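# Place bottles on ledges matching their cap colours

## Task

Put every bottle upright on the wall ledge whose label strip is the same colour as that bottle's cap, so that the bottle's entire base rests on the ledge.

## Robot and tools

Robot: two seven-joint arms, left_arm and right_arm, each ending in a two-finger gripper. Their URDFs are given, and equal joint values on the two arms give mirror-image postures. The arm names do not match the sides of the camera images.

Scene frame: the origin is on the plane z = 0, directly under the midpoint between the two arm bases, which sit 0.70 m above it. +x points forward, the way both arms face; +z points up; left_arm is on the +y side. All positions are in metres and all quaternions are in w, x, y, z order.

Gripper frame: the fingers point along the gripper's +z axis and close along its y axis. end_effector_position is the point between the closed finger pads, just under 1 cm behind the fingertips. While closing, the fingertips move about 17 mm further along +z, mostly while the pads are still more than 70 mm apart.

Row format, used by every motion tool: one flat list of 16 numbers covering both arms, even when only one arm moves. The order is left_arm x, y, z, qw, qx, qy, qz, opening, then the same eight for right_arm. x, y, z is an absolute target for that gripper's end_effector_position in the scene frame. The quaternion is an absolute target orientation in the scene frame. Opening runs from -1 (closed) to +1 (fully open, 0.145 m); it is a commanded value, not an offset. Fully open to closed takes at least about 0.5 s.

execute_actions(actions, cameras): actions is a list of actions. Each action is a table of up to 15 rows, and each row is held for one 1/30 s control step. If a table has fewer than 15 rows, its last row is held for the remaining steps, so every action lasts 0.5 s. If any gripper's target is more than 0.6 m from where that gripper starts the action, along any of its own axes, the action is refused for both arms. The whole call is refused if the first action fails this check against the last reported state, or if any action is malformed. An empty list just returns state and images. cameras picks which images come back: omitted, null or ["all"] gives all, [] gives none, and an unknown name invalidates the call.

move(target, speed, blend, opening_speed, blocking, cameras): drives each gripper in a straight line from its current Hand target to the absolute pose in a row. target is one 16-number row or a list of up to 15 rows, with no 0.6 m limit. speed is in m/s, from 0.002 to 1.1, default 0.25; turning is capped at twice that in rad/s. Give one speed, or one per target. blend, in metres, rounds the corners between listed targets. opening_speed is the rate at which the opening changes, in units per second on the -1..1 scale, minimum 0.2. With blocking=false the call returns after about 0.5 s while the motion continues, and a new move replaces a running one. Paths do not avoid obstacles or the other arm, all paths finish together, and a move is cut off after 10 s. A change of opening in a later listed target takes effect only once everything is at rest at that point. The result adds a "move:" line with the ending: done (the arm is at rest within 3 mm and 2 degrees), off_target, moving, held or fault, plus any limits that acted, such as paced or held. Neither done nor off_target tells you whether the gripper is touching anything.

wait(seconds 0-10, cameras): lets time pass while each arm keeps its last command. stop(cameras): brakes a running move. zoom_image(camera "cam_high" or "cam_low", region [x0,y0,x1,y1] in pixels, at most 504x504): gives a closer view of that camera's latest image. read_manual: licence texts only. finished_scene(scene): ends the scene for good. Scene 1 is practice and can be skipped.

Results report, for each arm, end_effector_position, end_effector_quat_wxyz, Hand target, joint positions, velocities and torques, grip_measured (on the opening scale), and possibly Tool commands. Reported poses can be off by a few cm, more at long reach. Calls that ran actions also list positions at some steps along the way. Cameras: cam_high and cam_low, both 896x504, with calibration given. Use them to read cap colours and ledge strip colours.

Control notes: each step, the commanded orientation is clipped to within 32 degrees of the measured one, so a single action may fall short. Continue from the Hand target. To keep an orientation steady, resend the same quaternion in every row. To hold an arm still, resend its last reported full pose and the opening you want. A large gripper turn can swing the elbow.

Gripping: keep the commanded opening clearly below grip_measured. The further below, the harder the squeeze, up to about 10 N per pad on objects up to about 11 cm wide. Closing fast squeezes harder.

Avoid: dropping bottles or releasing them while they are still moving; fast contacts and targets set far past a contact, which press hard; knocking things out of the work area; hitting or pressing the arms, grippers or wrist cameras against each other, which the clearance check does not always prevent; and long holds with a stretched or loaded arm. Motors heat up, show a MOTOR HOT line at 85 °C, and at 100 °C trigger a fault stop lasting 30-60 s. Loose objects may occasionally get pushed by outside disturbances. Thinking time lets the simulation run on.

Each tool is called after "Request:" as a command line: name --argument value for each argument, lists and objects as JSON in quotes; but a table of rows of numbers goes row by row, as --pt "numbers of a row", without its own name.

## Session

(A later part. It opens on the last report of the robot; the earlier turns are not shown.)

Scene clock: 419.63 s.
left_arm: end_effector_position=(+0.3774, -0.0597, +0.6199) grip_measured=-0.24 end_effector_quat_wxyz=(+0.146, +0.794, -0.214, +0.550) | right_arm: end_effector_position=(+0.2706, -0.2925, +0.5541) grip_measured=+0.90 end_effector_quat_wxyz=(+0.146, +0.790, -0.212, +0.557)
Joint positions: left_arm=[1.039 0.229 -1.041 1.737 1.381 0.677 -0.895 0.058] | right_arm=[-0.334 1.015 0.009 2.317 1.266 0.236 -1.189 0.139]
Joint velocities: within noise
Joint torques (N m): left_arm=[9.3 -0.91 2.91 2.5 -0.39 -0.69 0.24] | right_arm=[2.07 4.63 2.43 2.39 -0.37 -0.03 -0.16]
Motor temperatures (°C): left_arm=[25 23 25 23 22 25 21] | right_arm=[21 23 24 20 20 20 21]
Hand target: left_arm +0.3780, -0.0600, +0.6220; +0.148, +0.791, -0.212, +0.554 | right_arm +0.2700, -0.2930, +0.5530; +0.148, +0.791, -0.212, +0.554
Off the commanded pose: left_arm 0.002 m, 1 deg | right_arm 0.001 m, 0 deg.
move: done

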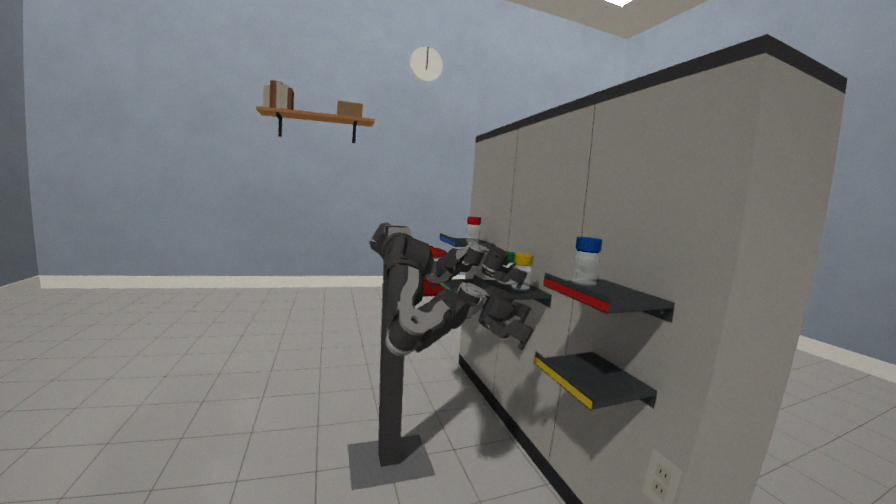

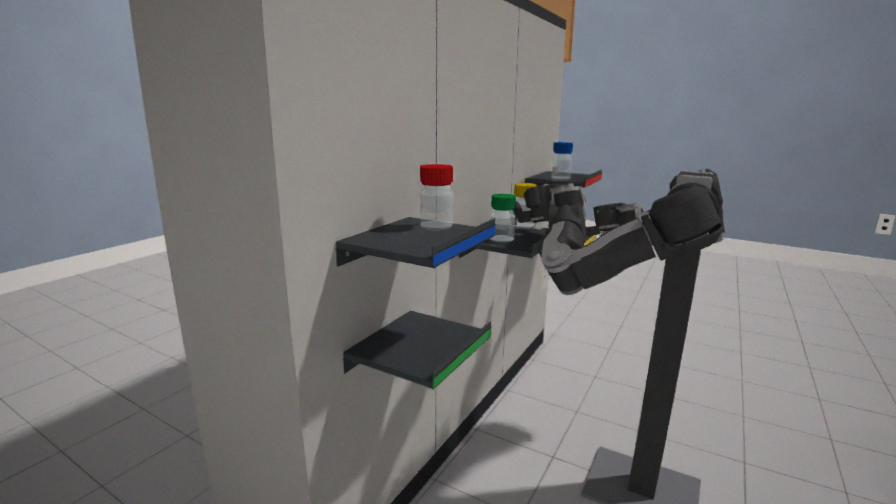

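Request:
move --target '[0.378,-0.06,0.608,0.1484,0.7912,-0.2120,0.5540,-0.7,0.27,-0.293,0.553,0.1484,0.7912,-0.2120,0.5540,0.9]' --speed 0.03

Request:
zoom_image --camera "cam_high" --region '[480, 230, 580, 310]'

Scene clock: 425.77 s.
left_arm: end_effector_position=(+0.3776, -0.0600, +0.6089) grip_measured=-0.24 end_effector_quat_wxyz=(+0.147, +0.792, -0.213, +0.553) | right_arm: end_effector_position=(+0.2706, -0.2925, +0.5541) grip_measured=+0.90 end_effector_quat_wxyz=(+0.146, +0.790, -0.212, +0.557)
Joint positions: left_arm=[1.012 0.24 -1.065 1.731 1.335 0.64 -0.863 0.058] | right_arm=[-0.334 1.015 0.009 2.317 1.266 0.236 -1.189 0.139]
Joint velocities: within noise
Joint torques (N m): left_arm=[8.22 -0.62 2.33 2.29 -0.37 -0.7 0.25] | right_arm=[1.89 4.44 2.39 2.39 -0.34 0 -0.16]
Motor temperatures (°C): left_arm=[26 22 25 23 22 25 21] | right_arm=[21 23 24 20 20 20 21]
Hand target: left_arm +0.3780, -0.0600, +0.6080; +0.148, +0.791, -0.212, +0.554 | right_arm +0.2700, -0.2930, +0.5530; +0.148, +0.791, -0.212, +0.554
Off the commanded pose: left_arm 0.001 m, 0 deg | right_arm 0.001 m, 0 deg.
move: done

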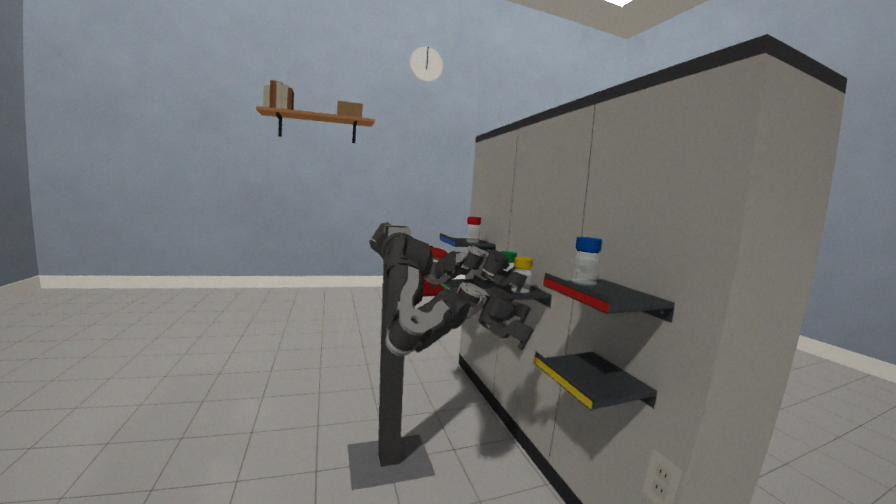

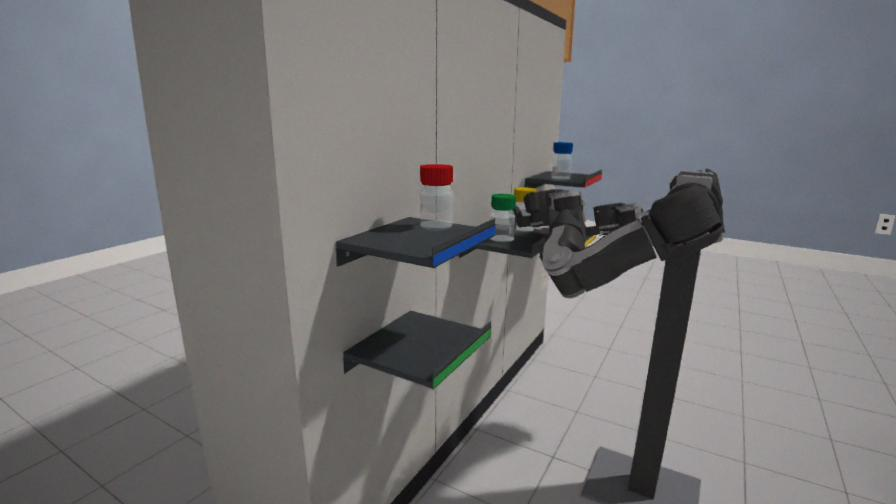

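Scaled by 5.040 from the camera's 896x504 image, which has a finer 1280x720 frame.

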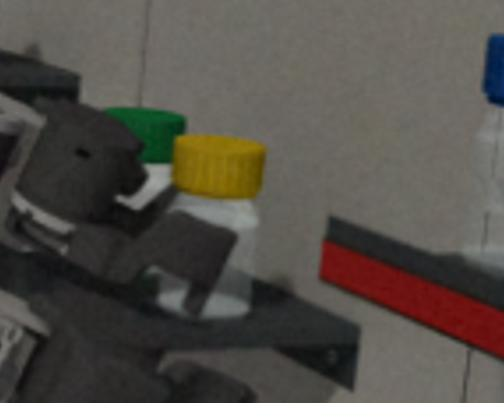

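Request:
move --target '[0.378,-0.06,0.598,0.1484,0.7912,-0.2120,0.5540,-0.7,0.27,-0.293,0.553,0.1484,0.7912,-0.2120,0.5540,0.9]' --speed 0.03 --cameras '["cam_high"]'

Request:
zoom_image --camera "cam_high" --region '[480, 230, 580, 310]'

Scene clock: 432.77 s.
left_arm: end_effector_position=(+0.3788, -0.0603, +0.6076) grip_measured=-0.24 end_effector_quat_wxyz=(+0.152, +0.784, -0.206, +0.566) | right_arm: end_effector_position=(+0.2706, -0.2925, +0.5541) grip_measured=+0.90 end_effector_quat_wxyz=(+0.146, +0.790, -0.212, +0.557)
Joint positions: left_arm=[1.003 0.249 -1.084 1.73 1.299 0.588 -0.844 0.058] | right_arm=[-0.334 1.015 0.009 2.317 1.266 0.236 -1.189 0.139]
Joint velocities: within noise
Joint torques (N m): left_arm=[6.79 -0.15 1.06 1.14 0.01 -0.13 0.25] | right_arm=[1.83 4.52 2.35 2.48 -0.38 -0.03 -0.16]
Motor temperatures (°C): left_arm=[26 22 25 23 22 25 21] | right_arm=[21 23 24 20 20 20 21]
Hand target: left_arm +0.3779, -0.0599, +0.5981; +0.148, +0.791, -0.212, +0.554 | right_arm +0.2700, -0.2930, +0.5530; +0.148, +0.791, -0.212, +0.554
Off the commanded pose: left_arm 0.010 m, 2 deg | right_arm 0.001 m, 0 deg.
move: off_target (left_arm)
Images, in order (width x height): cam_high 896x504.

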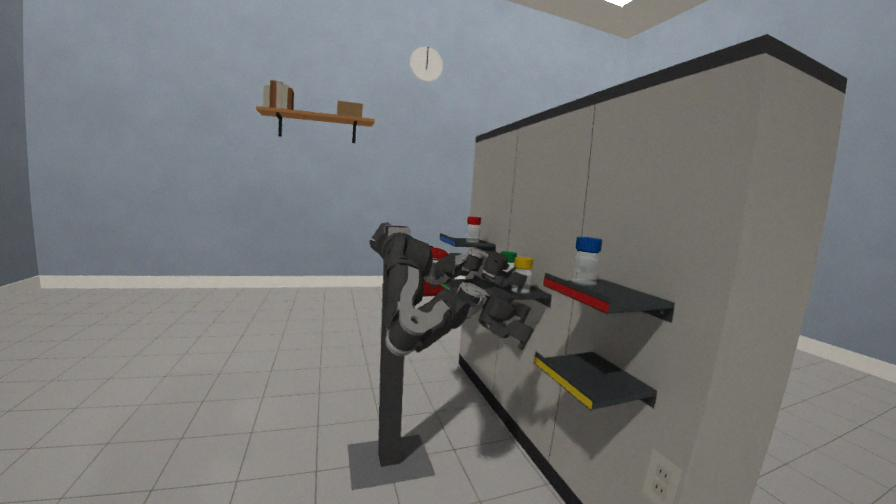

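Scaled by 5.040 from the camera's 896x504 image, which has a finer 1280x720 frame.

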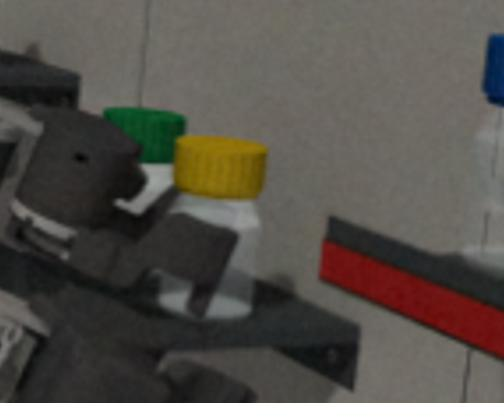

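Request:
move --pt "0.378 -0.06 0.606 0.1484 0.7912 -0.2120 0.5540 -0.7 0.27 -0.293 0.553 0.1484 0.7912 -0.2120 0.5540 0.9" --pt "0.378 -0.06 0.606 0.1484 0.7912 -0.2120 0.5540 0.15 0.27 -0.293 0.553 0.1484 0.7912 -0.2120 0.5540 0.9" --pt "0.27 0.003 0.651 0.1484 0.7912 -0.2120 0.5540 0.15 0.27 -0.293 0.553 0.1484 0.7912 -0.2120 0.5540 0.9" --speed '[0.05,0.1,0.2]' --opening_speed 1.5

Request:
zoom_image --camera "cam_high" --region '[440, 200, 640, 320]'

Request:
zoom_image --camera "cam_low" --region '[430, 130, 680, 320]'

Scene clock: 451.97 s.
left_arm: end_effector_position=(+0.2694, +0.0022, +0.6514) grip_measured=+0.15 end_effector_quat_wxyz=(+0.159, +0.765, -0.208, +0.588) | right_arm: end_effector_position=(+0.2706, -0.2925, +0.5541) grip_measured=+0.90 end_effector_quat_wxyz=(+0.146, +0.790, -0.212, +0.557)
Joint positions: left_arm=[0.79 0.451 -0.861 2.432 1.584 0.781 -1.302 0.087] | right_arm=[-0.334 1.015 0.009 2.317 1.266 0.236 -1.189 0.139]
Joint velocities: within noise
Joint torques (N m): left_arm=[5.31 -0.15 2 1.36 -0.18 -0.15 -0.03] | right_arm=[1.94 4.52 2.39 2.54 -0.36 0.01 -0.14]
Motor temperatures (°C): left_arm=[26 22 25 22 22 24 21] | right_arm=[21 24 24 20 20 20 21]
Hand target: left_arm +0.2701, +0.0030, +0.6507; +0.157, +0.767, -0.207, +0.587 | right_arm +0.2700, -0.2930, +0.5530; +0.148, +0.791, -0.212, +0.554
Off the commanded pose: left_arm 0.001 m, 5 deg | right_arm 0.001 m, 0 deg.
joint read past its limit (left arm) — joint 4 (elbow), upper limit, where the elbow is as bent as it goes.
joint sent to its limit (left arm) — joint 5 (forearm roll), upper limit; joint 6 (wrist pitch), upper limit. The joint targets are off in orientation, not in position.
move: off_target (left_arm)

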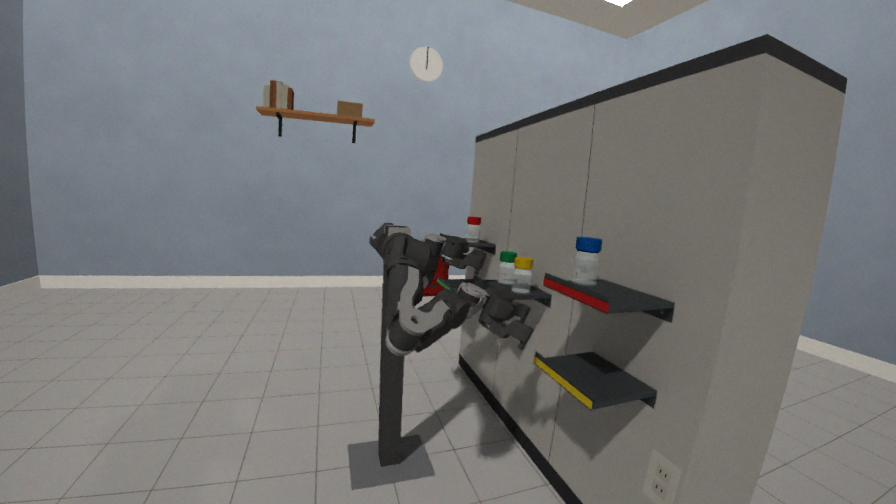

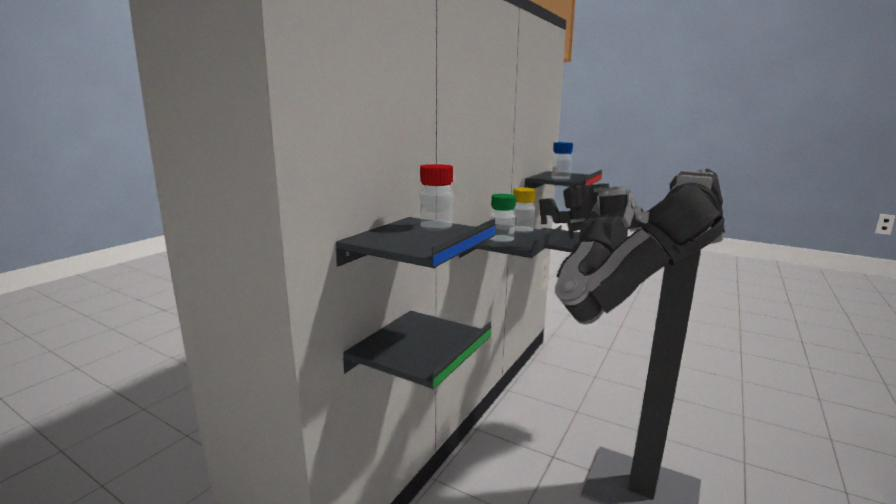

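Scaled by 2.520 from the camera's 896x504 image, which has a finer 1280x720 frame.

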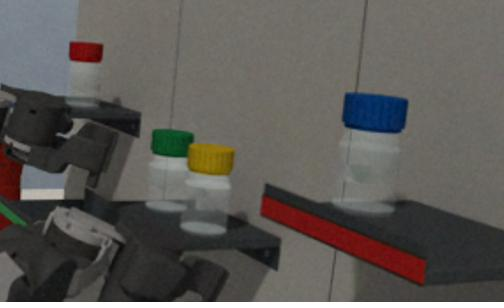

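Scaled by 2.016 from the camera's 896x504 image, which has a finer 1280x720 frame.

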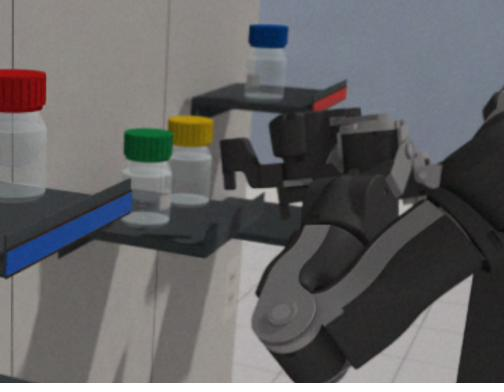

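Request:
move --pt "0.275 0.045 0.655 0 0.8191 0 0.5736 0.15 0.27 -0.293 0.553 0.1484 0.7912 -0.2120 0.5540 0.9" --pt "0.383 0.045 0.610 0 0.8191 0 0.5736 0.15 0.27 -0.293 0.553 0.1484 0.7912 -0.2120 0.5540 0.9" --pt "0.383 0.045 0.610 0 0.8191 0 0.5736 -0.7 0.27 -0.293 0.553 0.1484 0.7912 -0.2120 0.5540 0.9" --pt "0.383 0.045 0.66 0 0.8191 0 0.5736 -0.7 0.27 -0.293 0.553 0.1484 0.7912 -0.2120 0.5540 0.1" --speed 0.2 --opening_speed 1.5

Request:
zoom_image --camera "cam_high" --region '[440, 200, 640, 320]'

Request:
zoom_image --camera "cam_low" --region '[430, 130, 680, 320]'

Scene clock: 488.23 s.
left_arm: end_effector_position=(+0.3826, +0.0434, +0.6603) grip_measured=-0.24 end_effector_quat_wxyz=(+0.005, +0.819, -0.001, +0.573) | right_arm: end_effector_position=(+0.2705, -0.2926, +0.5540) grip_measured=+0.10 end_effector_quat_wxyz=(+0.146, +0.790, -0.212, +0.556)
Joint positions: left_arm=[0.961 0.203 -0.766 1.893 1.529 0.781 -1.556 0.058] | right_arm=[-0.334 1.015 0.009 2.317 1.267 0.236 -1.19 0.083]
Joint velocities: within noise
Joint torques (N m): left_arm=[8.58 -0.22 1.52 2.14 -0.36 -0.04 -0.04] | right_arm=[1.99 4.79 2.37 2.37 -0.4 -0.08 -0.11]
Motor temperatures (°C): left_arm=[25 21 25 22 22 24 21] | right_arm=[21 24 24 20 20 20 21]
Hand target: left_arm +0.3830, +0.0449, +0.6599; +0.000, +0.819, +0.000, +0.574 | right_arm +0.2700, -0.2930, +0.5530; +0.148, +0.791, -0.212, +0.554
Off the commanded pose: left_arm 0.002 m, 1 deg | right_arm 0.001 m, 0 deg.
joint sent to its limit (left arm) — joint 6 (wrist pitch), upper limit. The joint targets still meet the commanded pose.
move: done

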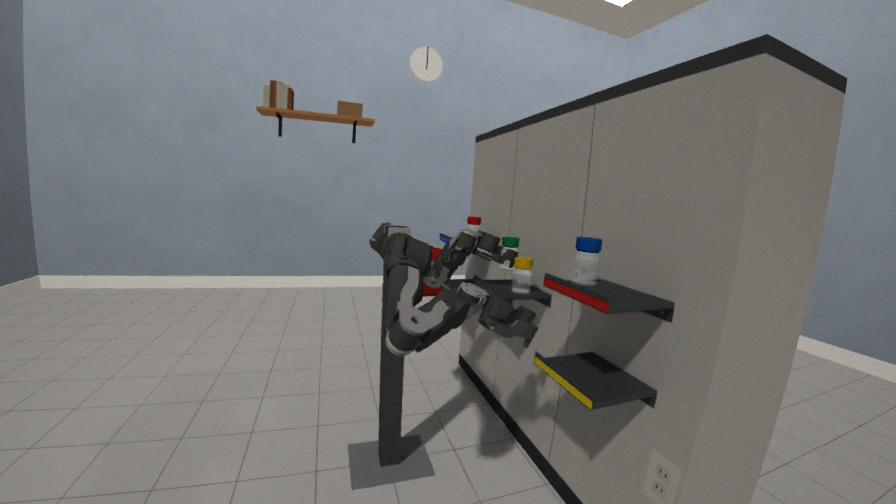

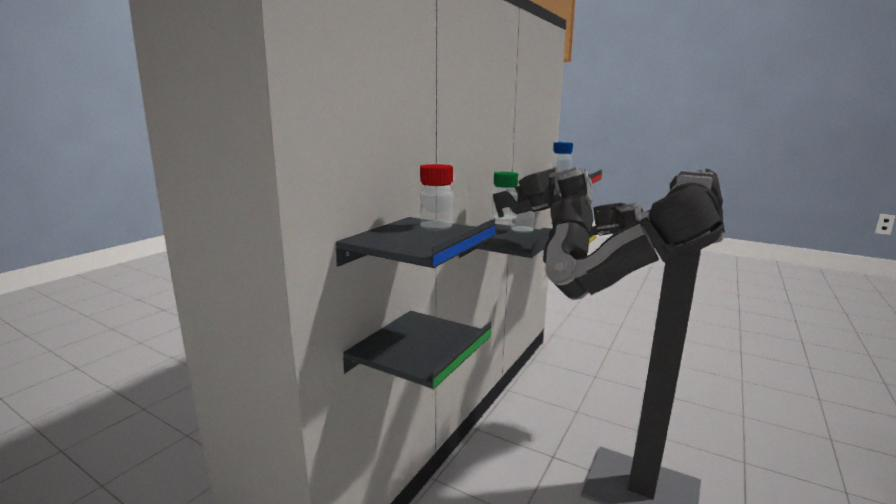

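Scaled by 2.520 from the camera's 896x504 image, which has a finer 1280x720 frame.

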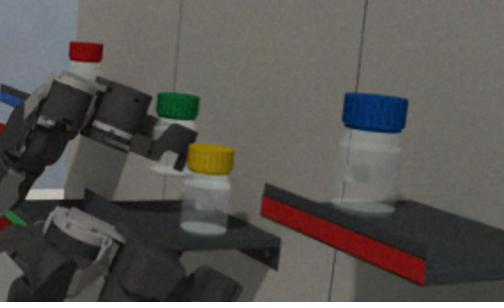

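Scaled by 2.016 from the camera's 896x504 image, which has a finer 1280x720 frame.

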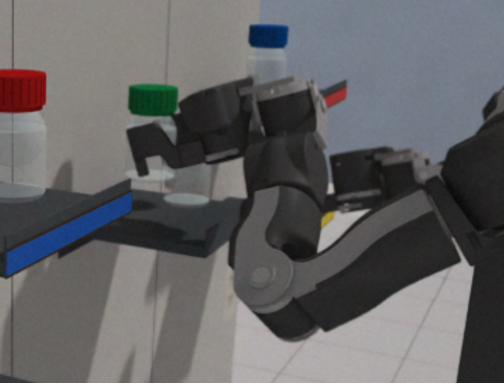

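Request:
move --pt "0.265 0.06 0.665 0 0.8191 0 0.5736 -0.7 0.27 -0.293 0.553 0.1484 0.7912 -0.2120 0.5540 0.1" --pt "0.25 0.16 0.64 -0.0749 0.8121 0.1069 0.5687 -0.7 0.25 -0.20 0.62 0 0.8191 0 0.5736 0.1" --pt "0.25 0.285 0.57 -0.1484 0.7912 0.2120 0.5540 -0.7 0.27 -0.089 0.652 -0.0749 0.8121 0.1069 0.5687 0.1" --pt "0.378 0.355 0.548 -0.1484 0.7912 0.2120 0.5540 -0.7 0.27 -0.089 0.652 -0.0749 0.8121 0.1069 0.5687 0.1" --pt "0.378 0.355 0.515 -0.1484 0.7912 0.2120 0.5540 -0.7 0.378 -0.06 0.610 -0.0749 0.8121 0.1069 0.5687 0.1" --speed '[0.2,0.25,0.25,0.2,0.1]' --opening_speed 1.5

Request:
zoom_image --camera "cam_high" --region '[440, 200, 640, 320]'

Request:
zoom_image --camera "cam_low" --region '[330, 170, 580, 390]'

Scene clock: 511.00 s.
left_arm: end_effector_position=(+0.3781, +0.3562, +0.5184) grip_measured=-0.24 end_effector_quat_wxyz=(-0.150, +0.789, +0.213, +0.556) | right_arm: end_effector_position=(+0.3785, -0.0616, +0.6096) grip_measured=+0.10 end_effector_quat_wxyz=(-0.072, +0.813, +0.105, +0.568)
Joint positions: left_arm=[0.209 0.738 -0.105 1.611 0.978 0.437 -0.701 0.058] | right_arm=[0.785 0.523 -0.775 1.983 1.351 0.731 -0.979 0.083]
Joint velocities: within noise
Joint torques (N m): left_arm=[5.55 4.34 1.46 3.14 -0.19 -0.63 0.26] | right_arm=[5.6 0.2 2.7 2.43 -0.33 -0.33 0.2]
Motor temperatures (°C): left_arm=[26 21 24 22 22 24 21] | right_arm=[21 24 24 20 20 20 21]
Hand target: left_arm +0.3780, +0.3549, +0.5149; -0.148, +0.791, +0.212, +0.554 | right_arm +0.3780, -0.0600, +0.6099; -0.075, +0.812, +0.107, +0.569
Off the commanded pose: left_arm 0.004 m, 0 deg | right_arm 0.002 m, 0 deg.
move: off_target (left_arm)

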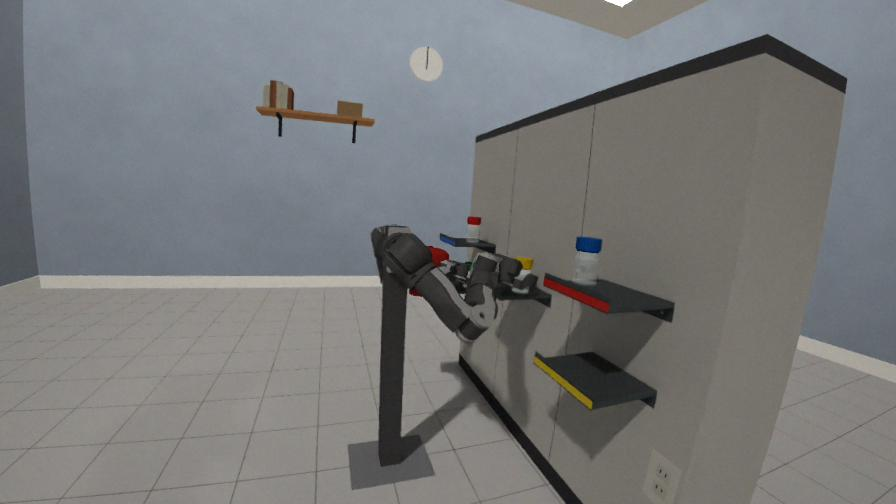

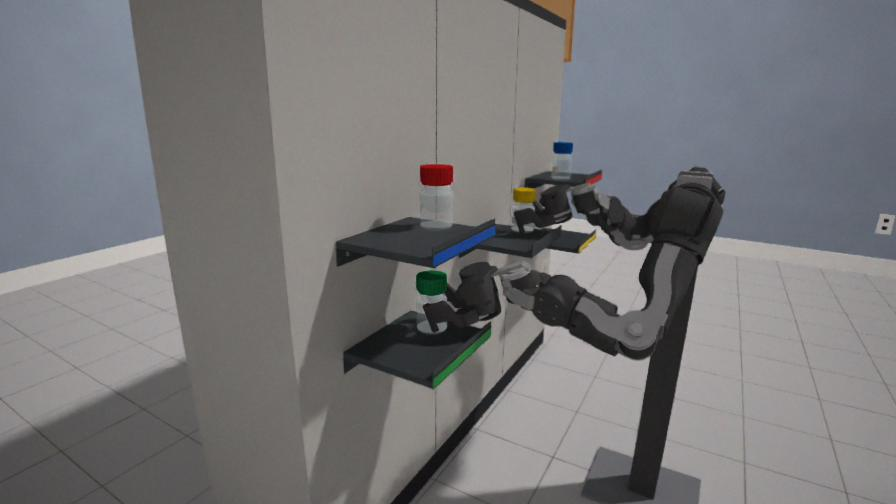

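Scaled by 2.520 from the camera's 896x504 image, which has a finer 1280x720 frame.

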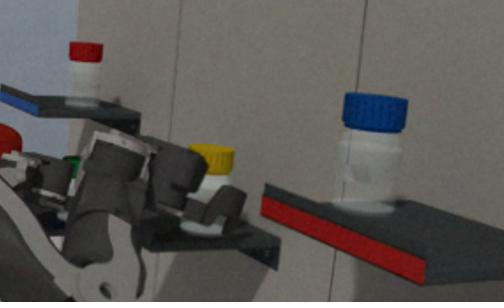

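Scaled by 2.016 from the camera's 896x504 image, which has a finer 1280x720 frame.

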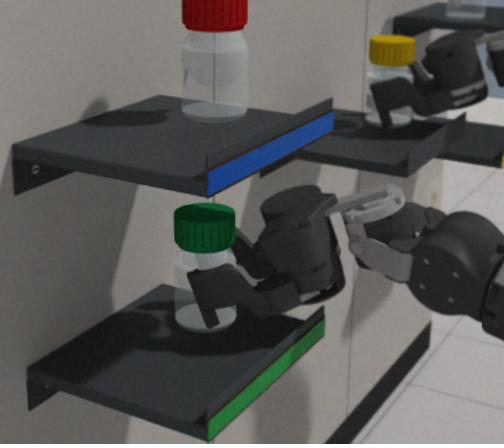

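Request:
move --pt "0.378 0.355 0.512 -0.1484 0.7912 0.2120 0.5540 -0.7 0.378 -0.06 0.610 -0.0749 0.8121 0.1069 0.5687 0.1" --pt "0.378 0.355 0.512 -0.1484 0.7912 0.2120 0.5540 0.5 0.378 -0.06 0.610 -0.0749 0.8121 0.1069 0.5687 -0.7" --pt "0.27 0.293 0.557 -0.1484 0.7912 0.2120 0.5540 0.5 0.378 -0.06 0.66 -0.0749 0.8121 0.1069 0.5687 -0.7" --speed '[0.05,0.1,0.2]' --opening_speed 1.5

Request:
zoom_image --camera "cam_low" --region '[330, 170, 580, 390]'

Scene clock: 524.07 s.
left_arm: end_effector_position=(+0.2706, +0.2915, +0.5582) grip_measured=+0.50 end_effector_quat_wxyz=(-0.146, +0.790, +0.210, +0.557) | right_arm: end_effector_position=(+0.3780, -0.0590, +0.6571) grip_measured=-0.24 end_effector_quat_wxyz=(-0.077, +0.804, +0.108, +0.579)
Joint positions: left_arm=[-0.284 0.671 0.148 2.329 1.075 0.582 -1.05 0.112] | right_arm=[0.954 0.514 -0.759 2 1.559 0.785 -1.11 0.058]
Joint velocities: within noise
Joint torques (N m): left_arm=[2.52 3.15 1.77 3.23 -0.17 -0.28 -0.04] | right_arm=[6.37 0.12 4.27 1.96 -0.22 -0.11 -0.15]
Motor temperatures (°C): left_arm=[26 22 24 22 22 24 21] | right_arm=[22 23 24 20 20 20 21]
Hand target: left_arm +0.2700, +0.2930, +0.5570; -0.148, +0.791, +0.212, +0.554 | right_arm +0.3781, -0.0599, +0.6597; -0.077, +0.803, +0.106, +0.582
Off the commanded pose: left_arm 0.002 m, 1 deg | right_arm 0.003 m, 2 deg.
joint sent to its limit (right arm) — joint 5 (forearm roll), upper limit; joint 6 (wrist pitch), upper limit. The joint targets still meet the commanded pose.
move: done; target 2's new opening was sent with left_arm's hand 0.006 m and 1 deg from that target

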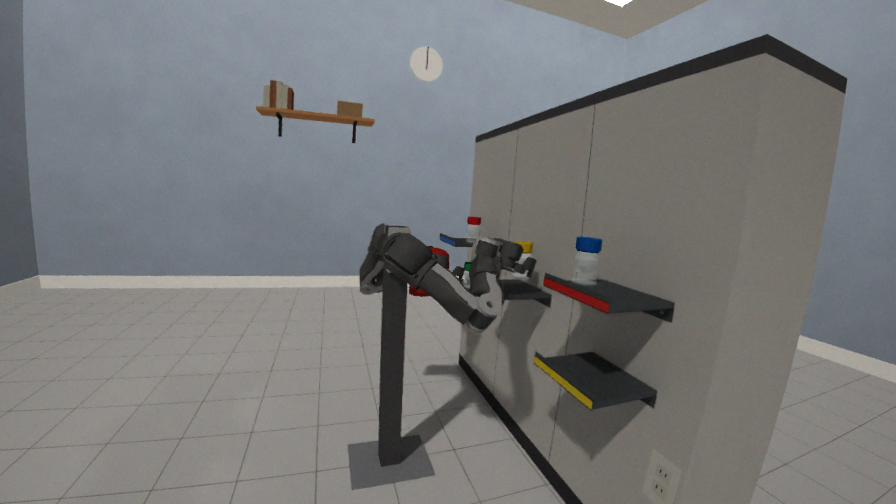

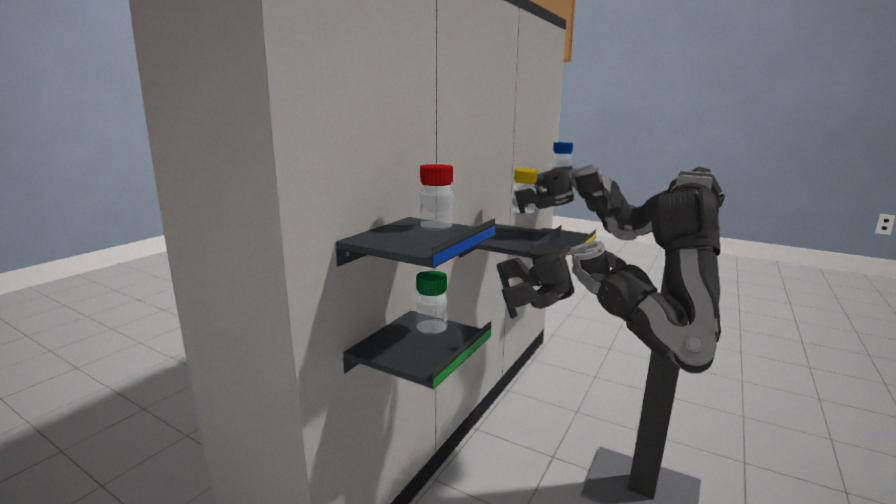

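Scaled by 2.016 from the camera's 896x504 image, which has a finer 1280x720 frame.

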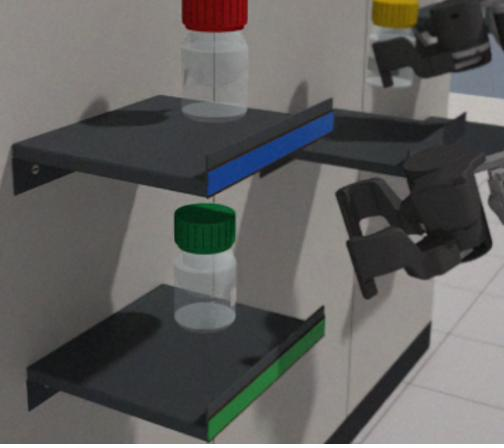

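Request:
move --pt "0.24 0.27 0.65 -0.1484 0.7912 0.2120 0.5540 0.7 0.265 -0.08 0.665 0 0.8191 0 0.5736 -0.7" --pt "0.265 0.29 0.755 -0.1484 0.7912 0.2120 0.5540 0.7 0.25 -0.17 0.64 0.0749 0.8121 -0.1069 0.5687 -0.7" --pt "0.265 0.29 0.755 -0.1484 0.7912 0.2120 0.5540 0.7 0.25 -0.285 0.57 0.1484 0.7912 -0.2120 0.5540 -0.7" --pt "0.378 0.355 0.713 -0.1484 0.7912 0.2120 0.5540 0.7 0.378 -0.355 0.548 0.1484 0.7912 -0.2120 0.5540 -0.7" --pt "0.378 0.355 0.713 -0.1484 0.7912 0.2120 0.5540 0.7 0.378 -0.355 0.513 0.1484 0.7912 -0.2120 0.5540 -0.7" --speed '[0.2,0.25,0.25,0.2,0.1]' --opening_speed 1.5

Request:
zoom_image --camera "cam_high" --region '[440, 200, 680, 400]'

Request:
zoom_image --camera "cam_low" --region '[330, 130, 630, 350]'

Scene clock: 543.33 s.
left_arm: end_effector_position=(+0.3779, +0.3560, +0.7125) grip_measured=+0.70 end_effector_quat_wxyz=(-0.159, +0.764, +0.211, +0.589) | right_arm: end_effector_position=(+0.3772, -0.3567, +0.5138) grip_measured=-0.24 end_effector_quat_wxyz=(+0.151, +0.792, -0.214, +0.552)
Joint positions: left_arm=[0.852 1.037 -0.296 1.763 1.584 0.782 -1.132 0.125] | right_arm=[0.213 0.781 -0.158 1.602 1.033 0.395 -0.726 0.058]
Joint velocities: within noise
Joint torques (N m): left_arm=[7.77 4.29 1.89 1.89 -0.14 -0.29 0.25] | right_arm=[4.36 4.71 2.13 2.8 -0.39 -0.53 0.23]
Motor temperatures (°C): left_arm=[25 22 24 22 22 24 21] | right_arm=[23 23 24 20 20 20 21]
Hand target: left_arm +0.3782, +0.3551, +0.7127; -0.158, +0.765, +0.208, +0.589 | right_arm +0.3779, -0.3551, +0.5130; +0.149, +0.791, -0.212, +0.554
Off the commanded pose: left_arm 0.001 m, 5 deg | right_arm 0.002 m, 0 deg.
joint sent to its limit (left arm) — joint 5 (forearm roll), upper limit; joint 6 (wrist pitch), upper limit. The joint targets are off in orientation, not in position.
move: off_target (left_arm)

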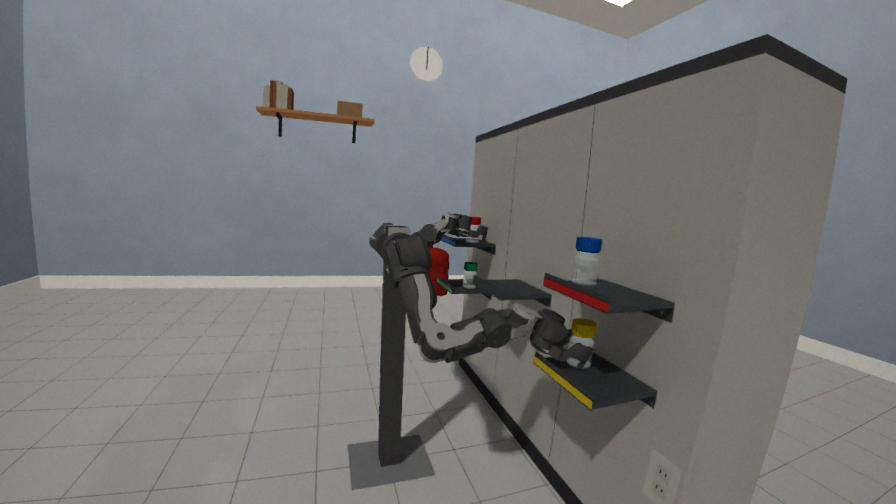

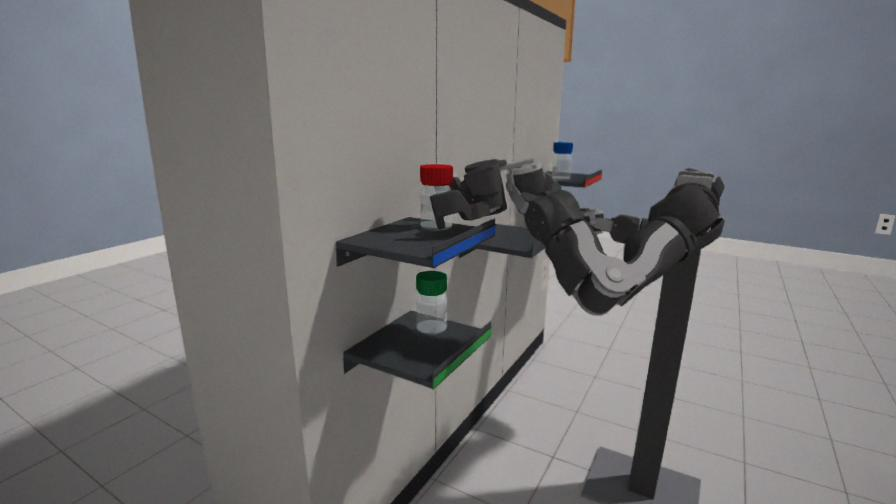

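Scaled by 2.100 from the camera's 896x504 image, which has a finer 1280x720 frame.

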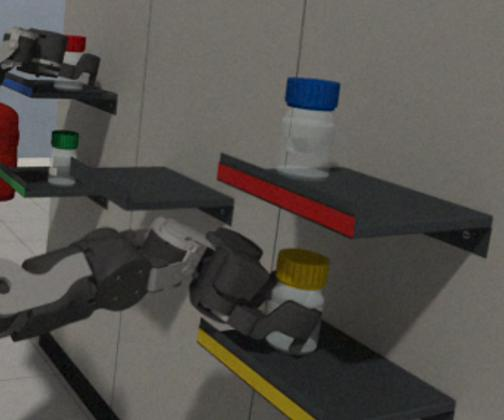

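Scaled by 1.680 from the camera's 896x504 image, which has a finer 1280x720 frame.

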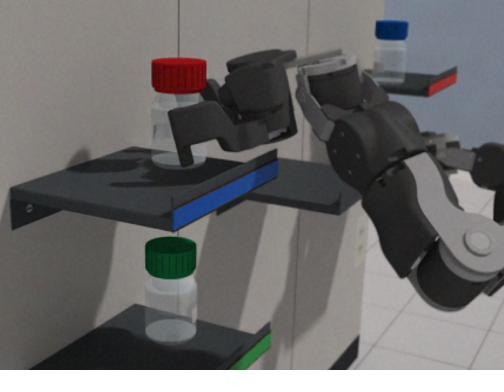

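Request:
move --pt "0.378 0.355 0.713 -0.1580 0.765 0.2080 0.589 0.7 0.378 -0.355 0.510 0.1484 0.7912 -0.2120 0.5540 -0.7" --pt "0.378 0.355 0.713 -0.1580 0.765 0.2080 0.589 -0.7 0.378 -0.355 0.510 0.1484 0.7912 -0.2120 0.5540 0.5" --pt "0.378 0.355 0.755 -0.1580 0.765 0.2080 0.589 -0.7 0.27 -0.293 0.557 0.1484 0.7912 -0.2120 0.5540 0.5" --pt "0.27 0.29 0.765 -0.1580 0.765 0.2080 0.589 -0.7 0.24 -0.27 0.65 0.1484 0.7912 -0.2120 0.5540 0.7" --speed '[0.05,0.1,0.2,0.2]' --opening_speed 1.5

Request:
zoom_image --camera "cam_high" --region '[440, 200, 680, 400]'

Request:
zoom_image --camera "cam_low" --region '[330, 130, 630, 350]'

Scene clock: 557.50 s.
left_arm: end_effector_position=(+0.2709, +0.2907, +0.7645) grip_measured=-0.24 end_effector_quat_wxyz=(-0.195, +0.640, +0.203, +0.715) | right_arm: end_effector_position=(+0.2735, -0.2878, +0.6432) grip_measured=+0.70 end_effector_quat_wxyz=(+0.164, +0.768, -0.220, +0.579)
Joint positions: left_arm=[0.566 0.963 0.033 2.43 1.584 0.782 -1.567 0.058] | right_arm=[0.127 0.791 0.13 2.44 1.559 0.783 -1.534 0.125]
Joint velocities: within noise
Joint torques (N m): left_arm=[5.66 2.91 1.01 0.54 -0.2 -0.04 -0.03] | right_arm=[3.13 3.39 1.09 1.83 -0.26 0.15 -0.15]
Motor temperatures (°C): left_arm=[26 22 24 22 22 24 21] | right_arm=[22 23 24 20 20 20 21]
Hand target: left_arm +0.2706, +0.2903, +0.7648; -0.195, +0.639, +0.203, +0.716 | right_arm +0.2734, -0.2872, +0.6427; +0.165, +0.769, -0.219, +0.577
Off the commanded pose: left_arm 0.001 m, 21 deg | right_arm 0.039 m, 4 deg.
joint sent to its limit (left arm) — joint 4 (elbow), upper limit, where the elbow is as bent as it goes; joint 5 (forearm roll), upper limit; joint 6 (wrist pitch), upper limit. The joint targets are off in orientation, not in position.
joint sent to its limit (right arm) — joint 4 (elbow), upper limit, where the elbow is as bent as it goes; joint 5 (forearm roll), upper limit; joint 6 (wrist pitch), upper limit. The joint targets are off in position and orientation.
move: off_target (left_arm, right_arm); target 2's new opening was sent with right_arm's hand 0.004 m and 1 deg from that target; target 4's new opening was sent with right_arm's hand 0.039 m and 4 deg from that target

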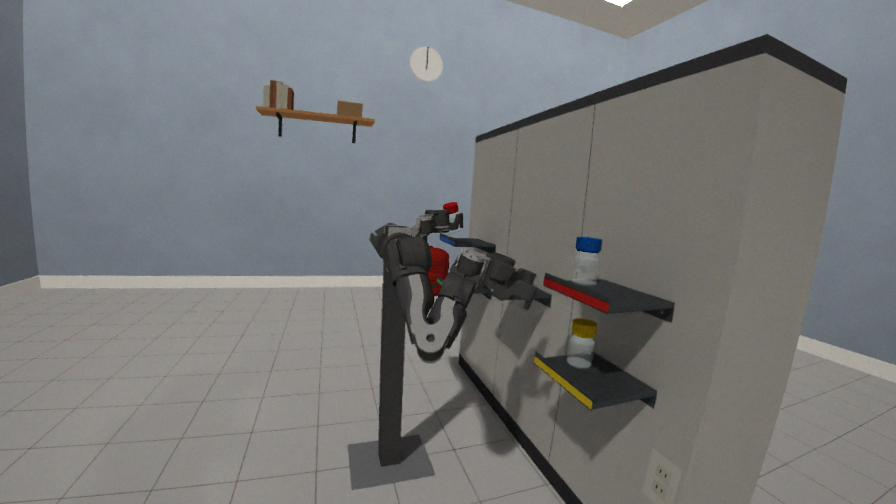

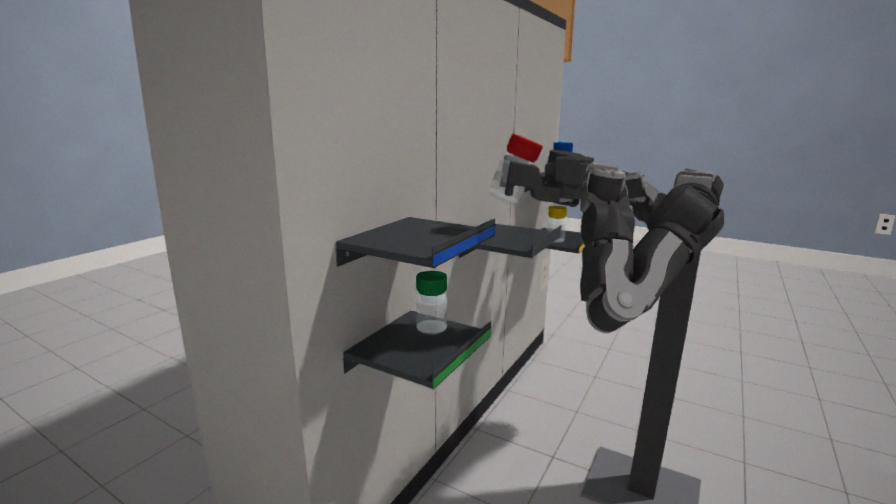

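Scaled by 2.100 from the camera's 896x504 image, which has a finer 1280x720 frame.

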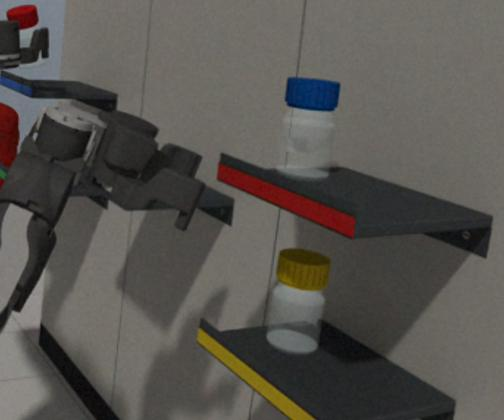

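Scaled by 1.680 from the camera's 896x504 image, which has a finer 1280x720 frame.

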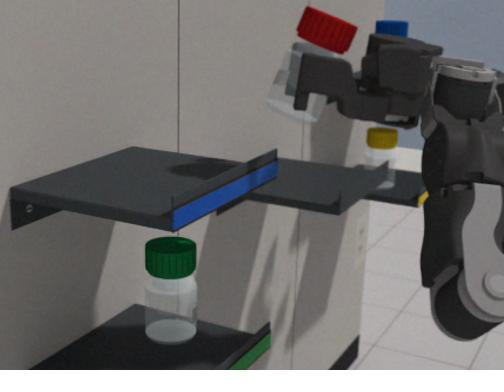

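Request:
move --pt "0.32 0.26 0.77 -0.158 0.765 0.208 0.589 -0.7 0.275 -0.15 0.66 0 0.7933 0 0.6087 0.1" --pt "0.36 0.09 0.765 0 0.7933 0 0.6087 -0.7 0.28 -0.13 0.75 0 0.7933 0 0.6087 0.1" --pt "0.378 0.07 0.655 0 0.7933 0 0.6087 -0.7 0.29 -0.30 0.745 0.158 0.765 -0.208 0.589 0.1" --pt "0.378 0.07 0.655 0 0.7933 0 0.6087 -0.7 0.29 -0.30 0.745 0.158 0.765 -0.208 0.589 0.7" --speed 0.2 --opening_speed 1.5

Request:
zoom_image --camera "cam_high" --region '[440, 200, 680, 400]'

Request:
zoom_image --camera "cam_low" --region '[400, 100, 700, 320]'

Scene clock: 591.60 s.
left_arm: end_effector_position=(+0.3776, +0.0699, +0.6538) grip_measured=-0.24 end_effector_quat_wxyz=(-0.001, +0.795, -0.001, +0.606) | right_arm: end_effector_position=(+0.2902, -0.3001, +0.7442) grip_measured=+0.70 end_effector_quat_wxyz=(+0.184, +0.673, -0.201, +0.688)
Joint positions: left_arm=[0.905 0.375 -0.802 1.999 1.435 0.696 -1.427 0.058] | right_arm=[0.504 0.954 0.054 2.345 1.559 0.784 -1.463 0.125]
Joint velocities: within noise
Joint torques (N m): left_arm=[8.4 0.17 1.99 2.28 -0.51 -0.28 0.24] | right_arm=[3.13 4.58 3.18 0.76 -0.27 0.09 0.18]
Motor temperatures (°C): left_arm=[26 22 24 21 22 24 21] | right_arm=[22 23 23 20 20 19 21]
Hand target: left_arm +0.3780, +0.0700, +0.6550; +0.000, +0.793, +0.000, +0.609 | right_arm +0.2901, -0.3001, +0.7448; +0.184, +0.673, -0.199, +0.688
Off the commanded pose: left_arm 0.001 m, 0 deg | right_arm 0.001 m, 16 deg.
joint sent to its limit (right arm) — joint 5 (forearm roll), upper limit; joint 6 (wrist pitch), upper limit. The joint targets are off in orientation, not in position.
move: off_target (right_arm); target 4's new opening was sent with right_arm's hand 0.001 m and 16 deg from that target

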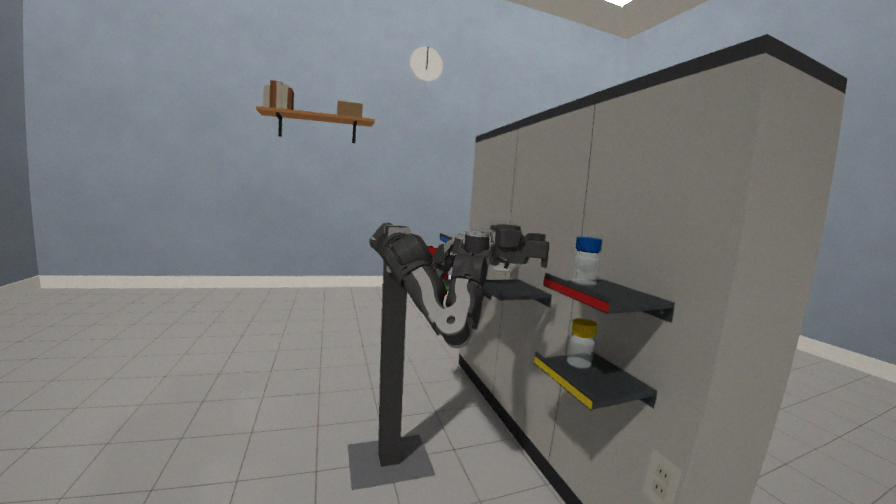

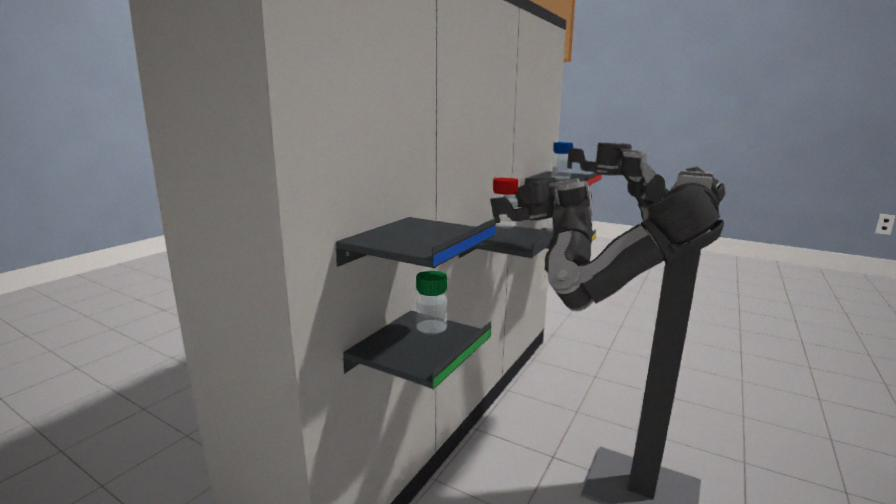

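Scaled by 2.100 from the camera's 896x504 image, which has a finer 1280x720 frame.

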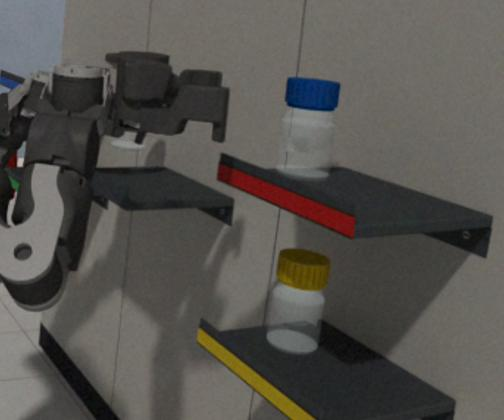

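Scaled by 1.680 from the camera's 896x504 image, which has a finer 1280x720 frame.

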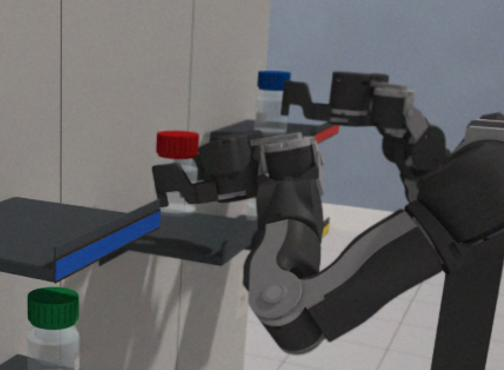

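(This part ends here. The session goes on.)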